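# Push chocolate bars from steel table onto infeed belt

## Task

Push the line of chocolate bars from the steel table onto the white infeed conveyor, ending with each bar lying flat and entirely supported by the belt.

## Robot and tools

Robot: two arms, left_arm carrying a left hand and right_arm carrying a right hand. Scene frame: origin at table-top height, midway between the nominal bases; +z is up, +x reaches out over the table, and left_arm sits on the +y side (image sides do not follow these names). Calibrated bases: left_arm at (+0.022, +0.292, +0.010) m, right_arm at (-0.029, -0.302, +0.016) m, both nearly unrotated. A camera stand is behind the arms.

Hand point: a spot fixed to the palm, 0.15 m out from the wrist flange along the fingers and 0.05 m in front of the palm. Its +z runs along straight fingers, +y points out of the palm, +x crosses the palm away from the thumb on the right hand and toward the thumb on the left hand. Straight fingertips extend 0.06 to 0.07 m past the point. A wrist bracket on the little-finger side can strike things.

One row = 28 numbers, each in [-1, 1], always for both arms: left_arm dx, dy, dz, rx, ry, rz, then the left hand's thumb_turn, thumb_bend, index, middle, ring, little, force_limit, speed; then the same 14 for right_arm. The six pose numbers are an offset, not a pose: they are measured along scene-frame axes from that arm's Hand target as it stood when the action (or move) began, with 1.0 meaning 0.6 m or 180 degrees; rx, ry, rz form a single rotation vector turning about the Hand target position. Every row of one action counts from the same start, so sending an offset again moves the arm further. Six zeros re-command the current Hand target. Hand numbers are absolute targets: -1 open (thumb beside palm, straight fingers), +1 closed (thumb opposite fingers, fingers curled). force_limit maps -1..+1 to roughly 0..10 N at the fingertip (15 N for the two thumb motors); speed rises from near zero at -1 to full at +0.48 and stays full above. No value means keep as is: to leave a hand alone, repeat the eight numbers of its last executed row, or if none yet, its hand_measured six values plus hand_force_limit and hand_speed.

Tools:
- execute_actions(actions, cameras): actions is a list of actions; each action is a list of up to 15 rows, each row one 1/30 s step; a short action keeps its final row for the remaining steps. Images come back when actions is empty or cameras requests them.
- move(target, speed, blend, blocking, cameras): target is one 28-number row or a list of up to 15 rows; every row is an offset from the same starting Hand targets, not from the row before. Hand points travel in straight lines, all finishing together, taking at least 0.5 s and at most 10 s. speed is m/s, 0.002 to 4.3, default 0.25, one value or one per target; rotation speed is capped at twice it in rad/s. blend in m rounds corners of a list; 0 stops at each. blocking=false returns after about 0.5 s while motion goes on. Paths do not avoid obstacles or the other arm.
- wait(seconds 0 to 10, cameras): lets time pass holding the last command; a running move continues.
- stop(cameras): brakes the running move.
- zoom_image(camera, region): camera is cam_high, cam_left_wrist or cam_right_wrist; region [x0, y0, x1, y1] in pixels from the top-left, no more than 504 wide and 504 high, of that camera's newest image.
- show_instructions(): shows the reference pages.
- finished_scene(scene): scene number 1 to 3; ends the scene permanently.

Cameras: cam_high 504x504 (fixed, looking down over the table), cam_left_wrist and cam_right_wrist 672x504 fisheye, each riding on its wrist.

Results: end_effector_position (m) and end_effector_quat_wxyz per arm in the scene frame; Hand target, the last commanded pose after clipping, from which the next offsets count; joint positions, velocities (may read within noise) and torques; hand_measured, hand_stopped_by (moving, target, force, stalled, fault) and hand_load_n, each six values in motor order; hand_force_limit, hand_speed; motor temperatures; MOTOR HOT above 85 °C and OVER-TEMPERATURE FAULT when an arm drops at 100 °C. move adds a move: line stating the ending (done, off_target, moving, held, fault) and limits (paced = pose clipped, held = steps withheld).

Behaviour: at rest a hand often sits 1 to 3 cm (sometimes 5 cm) from the command, usually low; if so, send the remaining gap as a further offset. Commanded orientation is clipped to 40 degrees from the measured one each step. Small moves may not start; small turns can displace the hand point. Keep paths away from an arm's own base; go around it.

Cautions: push the bars gently and slowly along the table toward the belt, keeping them flat; do not shove them off any other edge or let any fall to the floor. Avoid fast contact with the table or fixed parts, pressing into them, and any contact between the two arms or hands. Do not overload fingers; pushing with the palm or knuckles is safer. To release a press, command back past the hand point. Limit time stretched out or straining to save motor heat. Loose objects may get occasional small nudges; check with cam_high before ending.

Each tool is called after "Request:" as name([rows], argument=value, ...), one row to a line, values as JSON.

Reference images:

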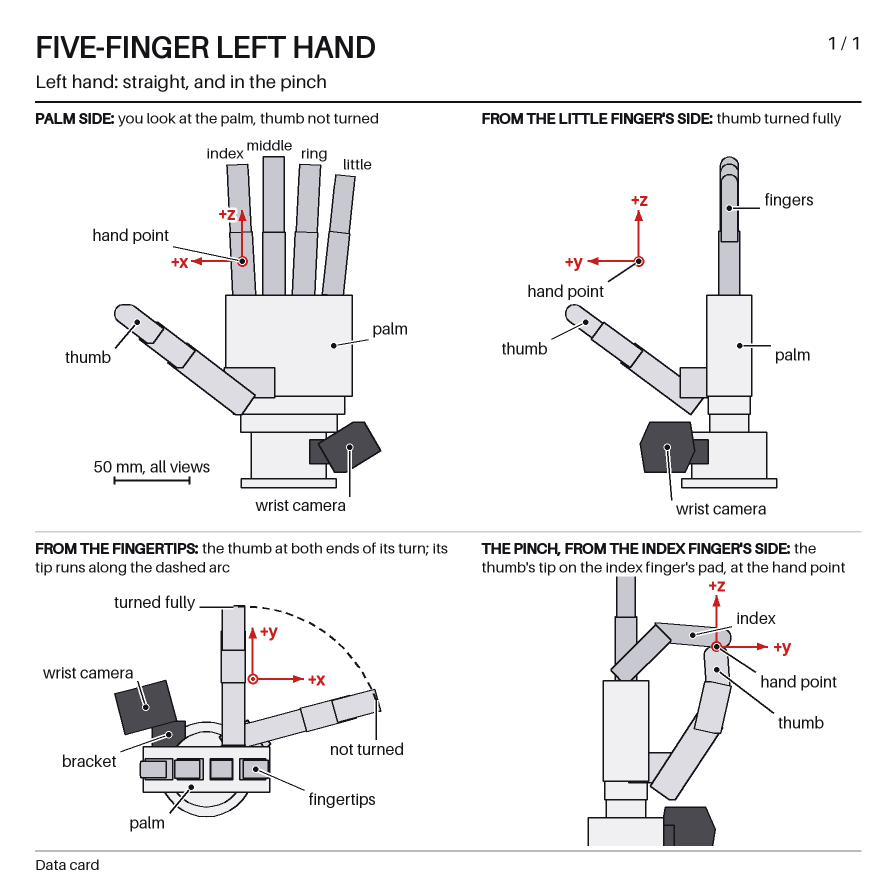

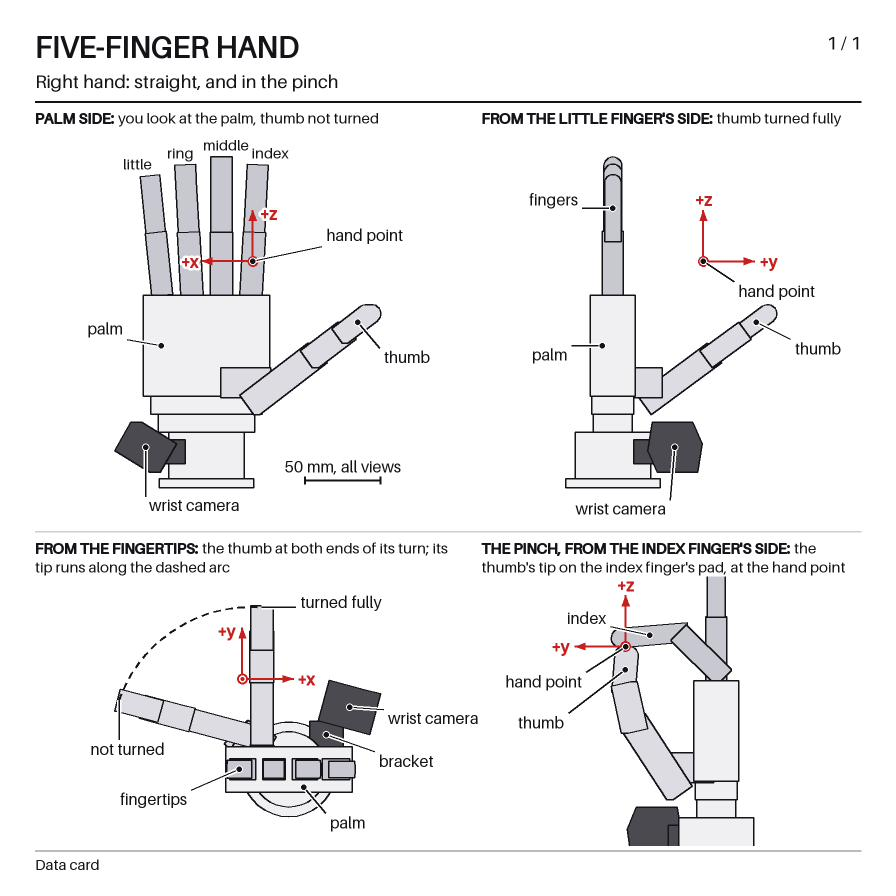

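## Session

Request:
execute_actions(actions=[])

Request:
zoom_image(camera="cam_high", region=[130, 160, 290, 320])

Scene clock: 0.00 s.
left_arm: end_effector_position=(+0.5783, +0.0257, +0.2161) hand_measured=(-1.000, -1.000, -1.000, -1.000, -1.000, -1.000) hand_load_n=(+0.0, +0.0, +0.0, +0.0, +0.0, +0.0) hand_stopped_by=(target, target, target, target, target, target) hand_force_limit=0.00 hand_speed=-0.80 end_effector_quat_wxyz=(+0.014, -0.170, +0.983, -0.067) | right_arm: end_effector_position=(+0.3966, -0.2182, +0.2851) hand_measured=(-1.000, -1.000, -1.000, -1.000, -1.000, -1.000) hand_load_n=(+0.0, +0.0, +0.0, +0.0, +0.0, +0.0) hand_stopped_by=(target, target, target, target, target, target) hand_force_limit=0.00 hand_speed=-0.80 end_effector_quat_wxyz=(-0.044, +0.748, +0.327, +0.576)
Joint positions: left_arm=[-0.4 2.116 2.277 -1.63 0.092 0.775] | right_arm=[0.24 0.774 0.574 -0.149 -0.229 -1.99]
Joint velocities: within noise
Joint torques (N m): no reading
Motor temperatures (°C): left_arm=[27 28 36 26 28 30] | right_arm=[27 32 33 29 27 28]
Heat: left arm: hottest elbow 36 °C; right arm: hottest elbow 33 °C.
Hand target: left_arm +0.5826, +0.0237, +0.2154; +0.017, -0.170, +0.983, -0.069 | right_arm +0.4014, -0.2170, +0.3038; -0.042, +0.739, +0.326, +0.589
camera_calibration:
cam_left_wrist: T_world_to_cam=[[0.0844665, -0.985506, 0.147119, -0.0582185], [-0.900032, -0.0121047, 0.435656, 0.432675], [-0.427561, -0.16921, -0.888009, 0.557854], [0, 0, 0, 1]] pos_world=[0.632856, 0.0422573, 0.315447]
cam_right_wrist: T_world_to_cam=[[0.548305, -0.607925, 0.574273, -0.520334], [-0.388272, -0.793258, -0.469027, 0.114893], [0.74068, 0.0341961, -0.670987, 0.019095], [0, 0, 0, 1]] pos_world=[0.315768, -0.225837, 0.365514]

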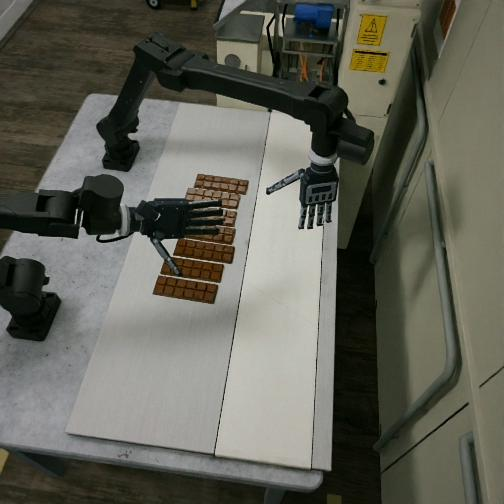

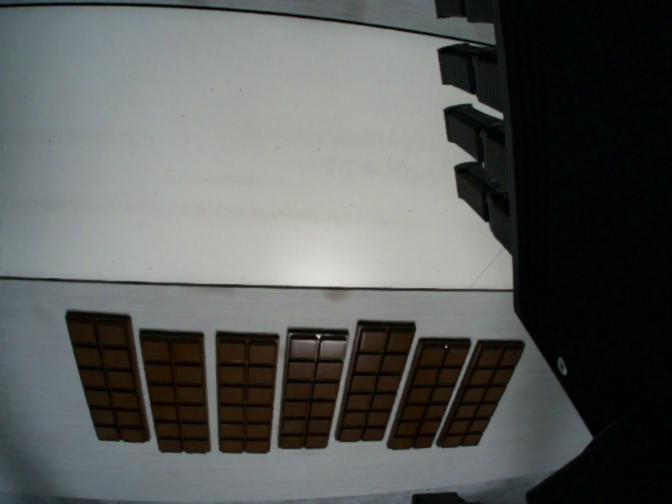

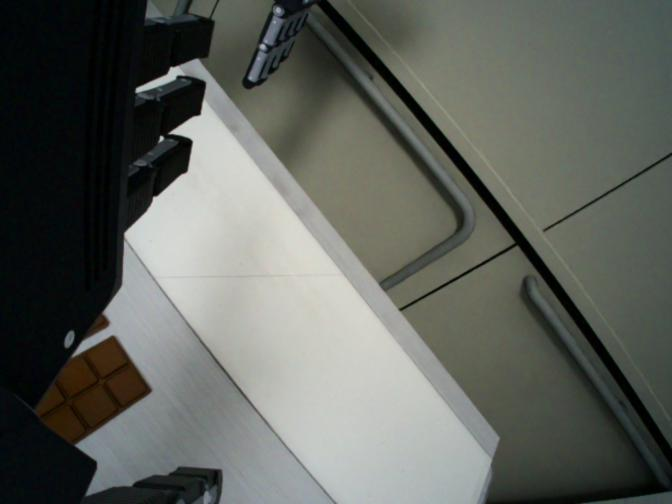

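Scaled by 3.150 from the camera's 504x504 image, which has a finer 720x720 frame.

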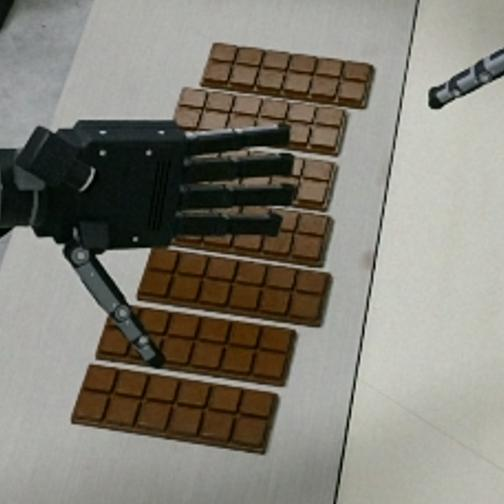

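Request:
move([
  [-0.654, 0.2105, -0.026, 0.1006, 0.1374, 0.3692, 1, -1, 1, 1, 1, 1, 0, 0.4, -0.302, 0.045, -0.04, 0.2228, 0.4464, -0.7337, 1, -1, 1, 1, 1, 1, 0, 0.4],
  [-0.654, 0.2105, -0.126, 0.1006, 0.1374, 0.3692, 1, -1, 1, 1, 1, 1, 0, 0.4, -0.402, 0.035, -0.27, 0.2228, 0.4464, -0.7337, 1, -1, 1, 1, 1, 1, 0, 0.4],
], speed=[0.45, 0.3], blend=[0.02, 0], cameras=["cam_high"])

Request:
zoom_image(camera="cam_high", region=[110, 150, 270, 310])

Scene clock: 51.43 s.
left_arm: end_effector_position=(+0.1890, +0.1484, +0.1463) hand_measured=(+1.000, -1.000, +1.000, +1.000, +1.000, +1.000) hand_load_n=(+0.5, +0.0, +0.0, +0.0, +0.5, +0.0) hand_stopped_by=(target, target, target, target, target, target) hand_force_limit=0.00 hand_speed=0.40 end_effector_quat_wxyz=(+0.117, +0.669, -0.723, -0.125) | right_arm: end_effector_position=(+0.1632, -0.1990, +0.1477) hand_measured=(+1.000, -1.000, +1.000, +1.000, +1.000, +1.000) hand_load_n=(+0.0, +0.0, +0.0, +0.0, +0.0, +0.0) hand_stopped_by=(target, target, target, target, target, target) hand_force_limit=0.00 hand_speed=0.40 end_effector_quat_wxyz=(+0.121, +0.679, -0.710, -0.146)
Joint positions: left_arm=[-0.346 1.3 0.91 -1.508 0.107 -0.3] | right_arm=[0.187 1.343 0.919 -1.511 -0.114 0.216]
Joint torques (N m): left_arm=[2.14 -9.17 6.05 0.35 0.33 -0.15] | right_arm=[0.91 -6.18 6.5 -0.13 -0.11 0.11]
Motor temperatures (°C): left_arm=[27 38 42 27 28 30] | right_arm=[27 32 47 29 27 28]
Heat: left arm: hottest elbow 42 °C; right arm: hottest elbow 47 °C.
Hand target: left_arm +0.1902, +0.1499, +0.1398; +0.122, +0.680, -0.711, -0.133 | right_arm +0.1602, -0.1960, +0.1418; +0.128, +0.676, -0.710, -0.148
Off the commanded pose: left_arm 0.007 m, 2 deg | right_arm 0.007 m, 1 deg.
move: done
Images, in order (width x height): cam_high 504x504.

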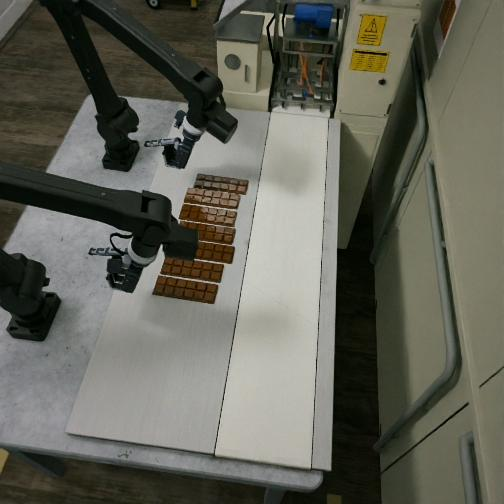

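Scaled by 3.150 from the camera's 504x504 image, which has a finer 720x720 frame.

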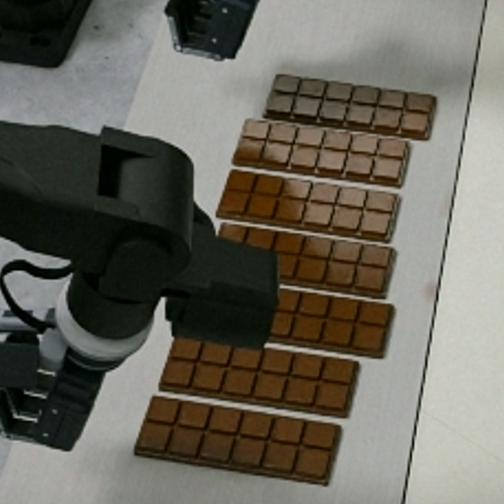

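Request:
move([
  [0.008,0.059,-0.066,0,0,0, 1,-1,1,1,1,1,0,0.4, -0.009,0.051,-0.07,0,0,0, 1,-1,1,1,1,1,0,0.4],
  [0.008,0.059,-0.18,0,0,0, 1,-1,1,1,1,1,0,0.4, -0.009,0.051,-0.172,0,0,0, 1,-1,1,1,1,1,0,0.4],
  [0.416,0.092,-0.18,0,0,0, 1,-1,1,1,1,1,0,0.4, 0.46,-0.007,-0.172,0,0,0, 1,-1,1,1,1,1,0,0.4],
  [0.333,0.092,-0.158,0,0,0, 1,-1,1,1,1,1,0,0.4, 0.376,-0.007,-0.153,0,0,0, 1,-1,1,1,1,1,0,0.4],
  [0.233,0.0335,-0.033,0,0,0, 1,-1,1,1,1,1,0,0.4, 0.283,0.043,-0.036,0,0,0, 1,-1,1,1,1,1,0,0.4],
  [-0.025,-0.039,-0.066,0,0,0, 1,-1,1,1,1,1,0,0.4, 0,0.1525,-0.07,0,0,0, 1,-1,1,1,1,1,0,0.4],
], speed=[0.25, 0.15, 0.16, 0.2, 0.3, 0.3], blend=[0.02, 0, 0, 0.015, 0.03, 0], cameras=["cam_high"])

Request:
zoom_image(camera="cam_high", region=[130, 150, 340, 360])

Scene clock: 111.80 s.
left_arm: end_effector_position=(+0.1787, +0.1295, +0.1013) hand_measured=(+1.000, -1.000, +1.000, +1.000, +1.000, +1.000) hand_load_n=(-0.5, -0.5, +0.0, +0.0, +0.0, +0.0) hand_stopped_by=(target, target, target, target, target, target) hand_force_limit=0.00 hand_speed=0.40 end_effector_quat_wxyz=(+0.125, +0.679, -0.711, -0.136) | right_arm: end_effector_position=(+0.1650, -0.1070, +0.1012) hand_measured=(+1.000, -1.000, +1.000, +1.000, +1.000, +1.000) hand_load_n=(+0.0, +0.0, +0.0, +0.0, +0.5, +0.0) hand_stopped_by=(target, target, target, target, target, target) hand_force_limit=0.00 hand_speed=0.40 end_effector_quat_wxyz=(+0.129, +0.677, -0.709, -0.149)
Joint positions: left_arm=[-0.403 1.37 0.834 -1.38 0.138 -0.383] | right_arm=[0.443 1.492 0.93 -1.353 -0.202 0.458]
Joint torques (N m): left_arm=[-0.26 -12.22 5.44 0.28 0.3 -0.15] | right_arm=[1.03 -9.17 5.94 -0.17 -0.33 0.09]
Motor temperatures (°C): left_arm=[27 31 42 26 28 30] | right_arm=[27 32 40 29 27 28]
Heat: left arm: hottest elbow 42 °C; right arm: hottest elbow 40 °C.
Hand target: left_arm +0.1752, +0.1265, +0.1002; +0.122, +0.680, -0.711, -0.133 | right_arm +0.1602, -0.1045, +0.0998; +0.128, +0.676, -0.710, -0.148
Off the commanded pose: left_arm 0.005 m, 0 deg | right_arm 0.006 m, 0 deg.
move: done
Images, in order (width x height): cam_high 504x504.

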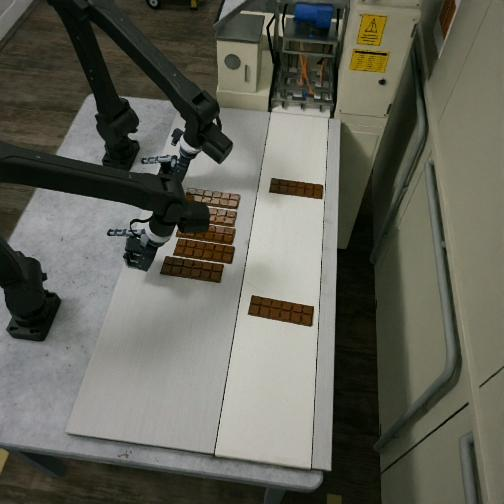

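Scaled by 2.400 from the camera's 504x504 image, which has a finer 720x720 frame.

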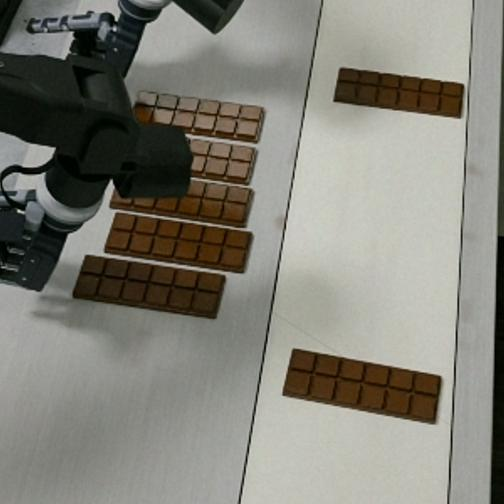

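Request:
move([
  [0,0,-0.114,0,0,0, 1,-1,1,1,1,1,0,0.4, 0,0,-0.102,0,0,0, 1,-1,1,1,1,1,0,0.4],
  [0.424,0.019,-0.114,0,0,0, 1,-1,1,1,1,1,0,0.4, 0.455,-0.0425,-0.102,0,0,0, 1,-1,1,1,1,1,0,0.4],
  [0.34,0.019,-0.092,0,0,0, 1,-1,1,1,1,1,0,0.4, 0.371,-0.0425,-0.083,0,0,0, 1,-1,1,1,1,1,0,0.4],
  [0.258,-0.044,0.033,0,0,0, 1,-1,1,1,1,1,0,0.4, 0.283,0.024,0.034,0,0,0, 1,-1,1,1,1,1,0,0.4],
  [0,-0.103,0,0,0,0, 1,-1,1,1,1,1,0,0.4, 0.033,0.107,0,0,0,0, 1,-1,1,1,1,1,0,0.4],
], speed=[0.15, 0.16, 0.2, 0.3, 0.3], blend=[0, 0, 0.015, 0.03, 0], cameras=["cam_high"])

Request:
zoom_image(camera="cam_high", region=[130, 150, 340, 360])

Scene clock: 132.00 s.
left_arm: end_effector_position=(+0.1802, +0.0669, +0.1012) hand_measured=(+1.000, -1.000, +1.000, +1.000, +1.000, +1.000) hand_load_n=(+0.0, -0.5, +0.0, +0.0, +0.0, +0.0) hand_stopped_by=(target, target, target, target, target, target) hand_force_limit=0.00 hand_speed=0.40 end_effector_quat_wxyz=(+0.125, +0.679, -0.711, -0.135) | right_arm: end_effector_position=(+0.1845, -0.0421, +0.1003) hand_measured=(+1.000, -1.000, +1.000, +1.000, +1.000, +1.000) hand_load_n=(+0.0, -0.5, +0.0, +0.0, +0.0, +0.0) hand_stopped_by=(target, target, target, target, target, target) hand_force_limit=0.00 hand_speed=0.40 end_effector_quat_wxyz=(+0.130, +0.678, -0.708, -0.149)
Joint positions: left_arm=[-0.563 1.449 0.916 -1.357 0.19 -0.536] | right_arm=[0.567 1.607 1.065 -1.349 -0.241 0.576]
Joint torques (N m): left_arm=[-0.21 -13.8 5.33 0.38 0.32 -0.14] | right_arm=[0.67 -11.4 6.05 -0.1 -0.34 0.11]
Heat: left arm: hottest elbow 41 °C; right arm: hottest elbow 40 °C.
Hand target: left_arm +0.1751, +0.0648, +0.1001; +0.122, +0.680, -0.711, -0.133 | right_arm +0.1800, -0.0403, +0.0999; +0.128, +0.676, -0.710, -0.148
Off the commanded pose: left_arm 0.006 m, 0 deg | right_arm 0.005 m, 0 deg.
move: done
Images, in order (width x height): cam_high 504x504.

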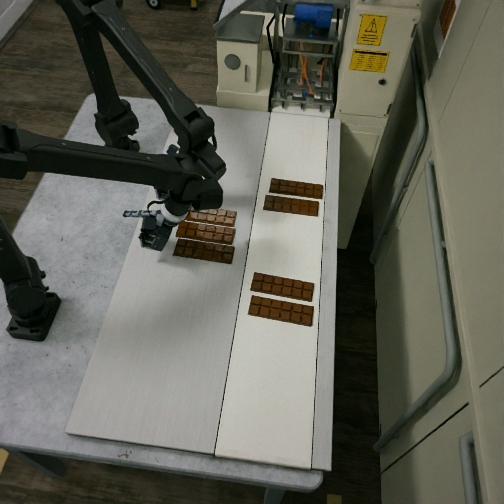

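Scaled by 2.400 from the camera's 504x504 image, which has a finer 720x720 frame.

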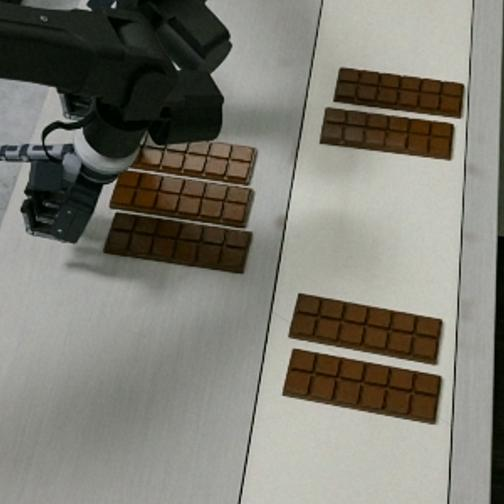

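Request:
move([
  [0,0,-0.1135,0,0,0, 1,-1,1,1,1,1,0,0.4, 0,0,-0.102,0,0,0, 1,-1,1,1,1,1,0,0.4],
  [0.42,0.007,-0.1135,0,0,0, 1,-1,1,1,1,1,0,0.4, 0.427,-0.03,-0.102,0,0,0, 1,-1,1,1,1,1,0,0.4],
  [0.336,0.007,-0.09,0,0,0, 1,-1,1,1,1,1,0,0.4, 0.343,-0.03,-0.083,0,0,0, 1,-1,1,1,1,1,0,0.4],
  [0.258,0.059,0.033,0,0,0, 1,-1,1,1,1,1,0,0.4, 0.25,0.017,0.034,0,0,0, 1,-1,1,1,1,1,0,0.4],
  [0.008,0.159,0.033,0,0,0, 1,-1,1,1,1,1,0,0.4, 0,0.1355,0,0,0,0, 1,-1,1,1,1,1,0,0.4],
], speed=[0.15, 0.16, 0.2, 0.3, 0.3], blend=[0, 0, 0.015, 0.03, 0], cameras=["cam_high"])

Request:
zoom_image(camera="cam_high", region=[130, 150, 340, 360])

Scene clock: 153.53 s.
left_arm: end_effector_position=(+0.1821, +0.1557, +0.1203) hand_measured=(+1.000, -1.000, +1.000, +1.000, +1.000, +1.000) hand_load_n=(+0.0, +0.0, +0.5, +0.0, +0.0, +0.0) hand_stopped_by=(target, target, target, target, target, target) hand_force_limit=0.00 hand_speed=0.40 end_effector_quat_wxyz=(+0.121, +0.680, -0.711, -0.133) | right_arm: end_effector_position=(+0.1832, +0.0405, +0.0992) hand_measured=(+1.000, -1.000, +1.000, +1.000, +1.000, +1.000) hand_load_n=(+0.0, -0.5, +0.0, +0.0, +0.0, +0.0) hand_stopped_by=(target, target, target, target, target, target) hand_force_limit=0.00 hand_speed=0.40 end_effector_quat_wxyz=(+0.131, +0.679, -0.706, -0.149)
Joint positions: left_arm=[-0.324 1.316 0.843 -1.444 0.107 -0.311] | right_arm=[0.722 1.717 1.208 -1.344 -0.286 0.725]
Joint torques (N m): left_arm=[1.85 -11.46 5.7 -0.09 0.1 0.12] | right_arm=[0.32 -13.16 6.34 0.01 -0.35 0.1]
Heat: left arm: hottest elbow 41 °C; right arm: hottest elbow 39 °C.
Hand target: left_arm +0.1799, +0.1601, +0.1199; +0.122, +0.680, -0.711, -0.133 | right_arm +0.1801, +0.0411, +0.0999; +0.128, +0.676, -0.710, -0.148
Off the commanded pose: left_arm 0.005 m, 0 deg | right_arm 0.003 m, 1 deg.
move: done
Images, in order (width x height): cam_high 504x504.

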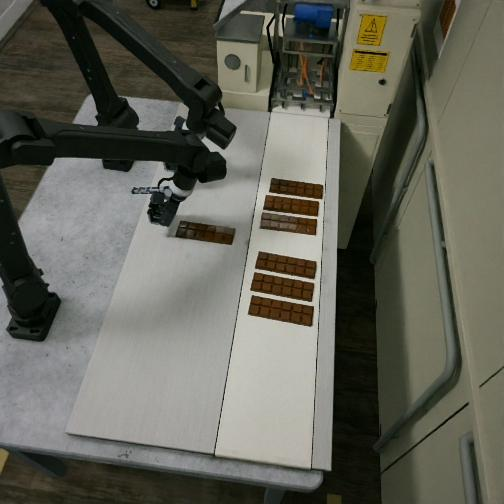

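Scaled by 2.400 from the camera's 504x504 image, which has a finer 720x720 frame.

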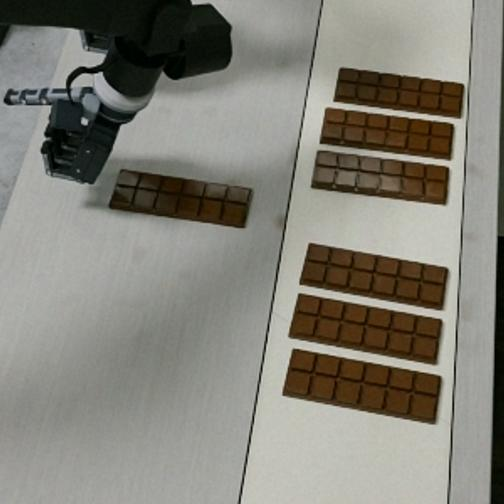

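Request:
move([
  [0,0,0,0,0,0, 1,-1,1,1,1,1,0,0.4, 0,0,-0.102,0,0,0, 1,-1,1,1,1,1,0,0.4],
  [0,0,0,0,0,0, 1,-1,1,1,1,1,0,0.4, 0.42,-0.012,-0.102,0,0,0, 1,-1,1,1,1,1,0,0.4],
  [0,0,0,0,0,0, 1,-1,1,1,1,1,0,0.4, 0.336,-0.012,-0.083,0,0,0, 1,-1,1,1,1,1,0,0.4],
  [0,0,0,0,0,0, 1,-1,1,1,1,1,0,0.4, 0.1,-0.05,0.034,0,0,0, 1,-1,1,1,1,1,0,0.4],
], speed=[0.15, 0.16, 0.2, 0.3], blend=[0, 0, 0.015, 0], cameras=["cam_high"])

Request:
zoom_image(camera="cam_high", region=[200, 160, 350, 340])

Scene clock: 171.23 s.
left_arm: end_effector_position=(+0.1821, +0.1557, +0.1203) hand_measured=(+1.000, -1.000, +1.000, +1.000, +1.000, +1.000) hand_load_n=(+0.0, +0.0, +0.0, +0.0, +0.0, +0.0) hand_stopped_by=(target, target, target, target, target, target) hand_force_limit=0.00 hand_speed=0.40 end_effector_quat_wxyz=(+0.121, +0.680, -0.711, -0.133) | right_arm: end_effector_position=(+0.2441, +0.0078, +0.1244) hand_measured=(+1.000, -1.000, +1.000, +1.000, +1.000, +1.000) hand_load_n=(+0.0, +0.0, +0.0, +0.0, +0.5, +0.0) hand_stopped_by=(target, target, target, target, target, target) hand_force_limit=0.00 hand_speed=0.40 end_effector_quat_wxyz=(+0.125, +0.679, -0.708, -0.148)
Joint positions: left_arm=[-0.324 1.316 0.843 -1.444 0.107 -0.311] | right_arm=[0.587 1.751 1.33 -1.455 -0.246 0.596]
Joint torques (N m): left_arm=[1.79 -11.34 5.68 -0.09 0.1 0.15] | right_arm=[0.67 -12.98 6.82 -0.05 -0.41 0.09]
Heat: left arm: hottest elbow 41 °C; right arm: hottest elbow 39 °C.
Hand target: left_arm +0.1799, +0.1601, +0.1199; +0.122, +0.680, -0.711, -0.133 | right_arm +0.2400, +0.0110, +0.1202; +0.128, +0.676, -0.710, -0.148
Off the commanded pose: left_arm 0.005 m, 0 deg | right_arm 0.007 m, 1 deg.
move: done
Images, in order (width x height): cam_high 504x504.

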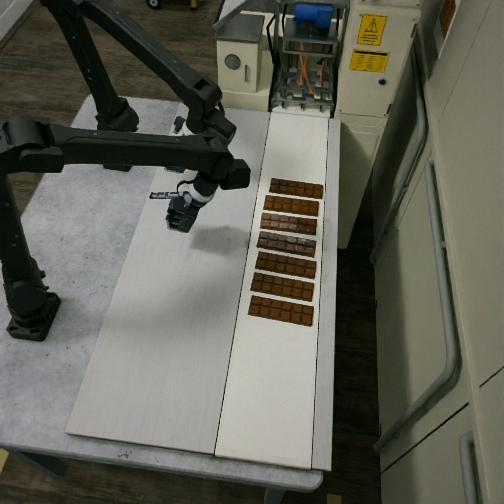

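Scaled by 2.800 from the camera's 504x504 image, which has a finer 720x720 frame.

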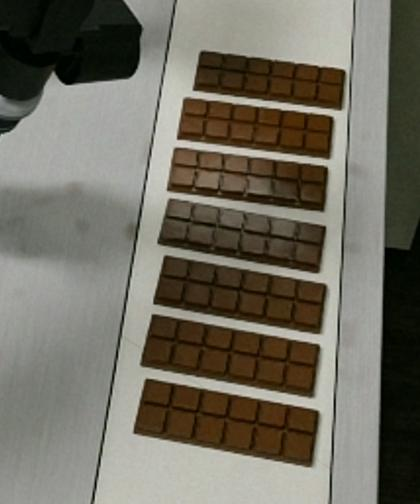

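Request:
finished_scene(scene=2)

The scene is finished: the task was done.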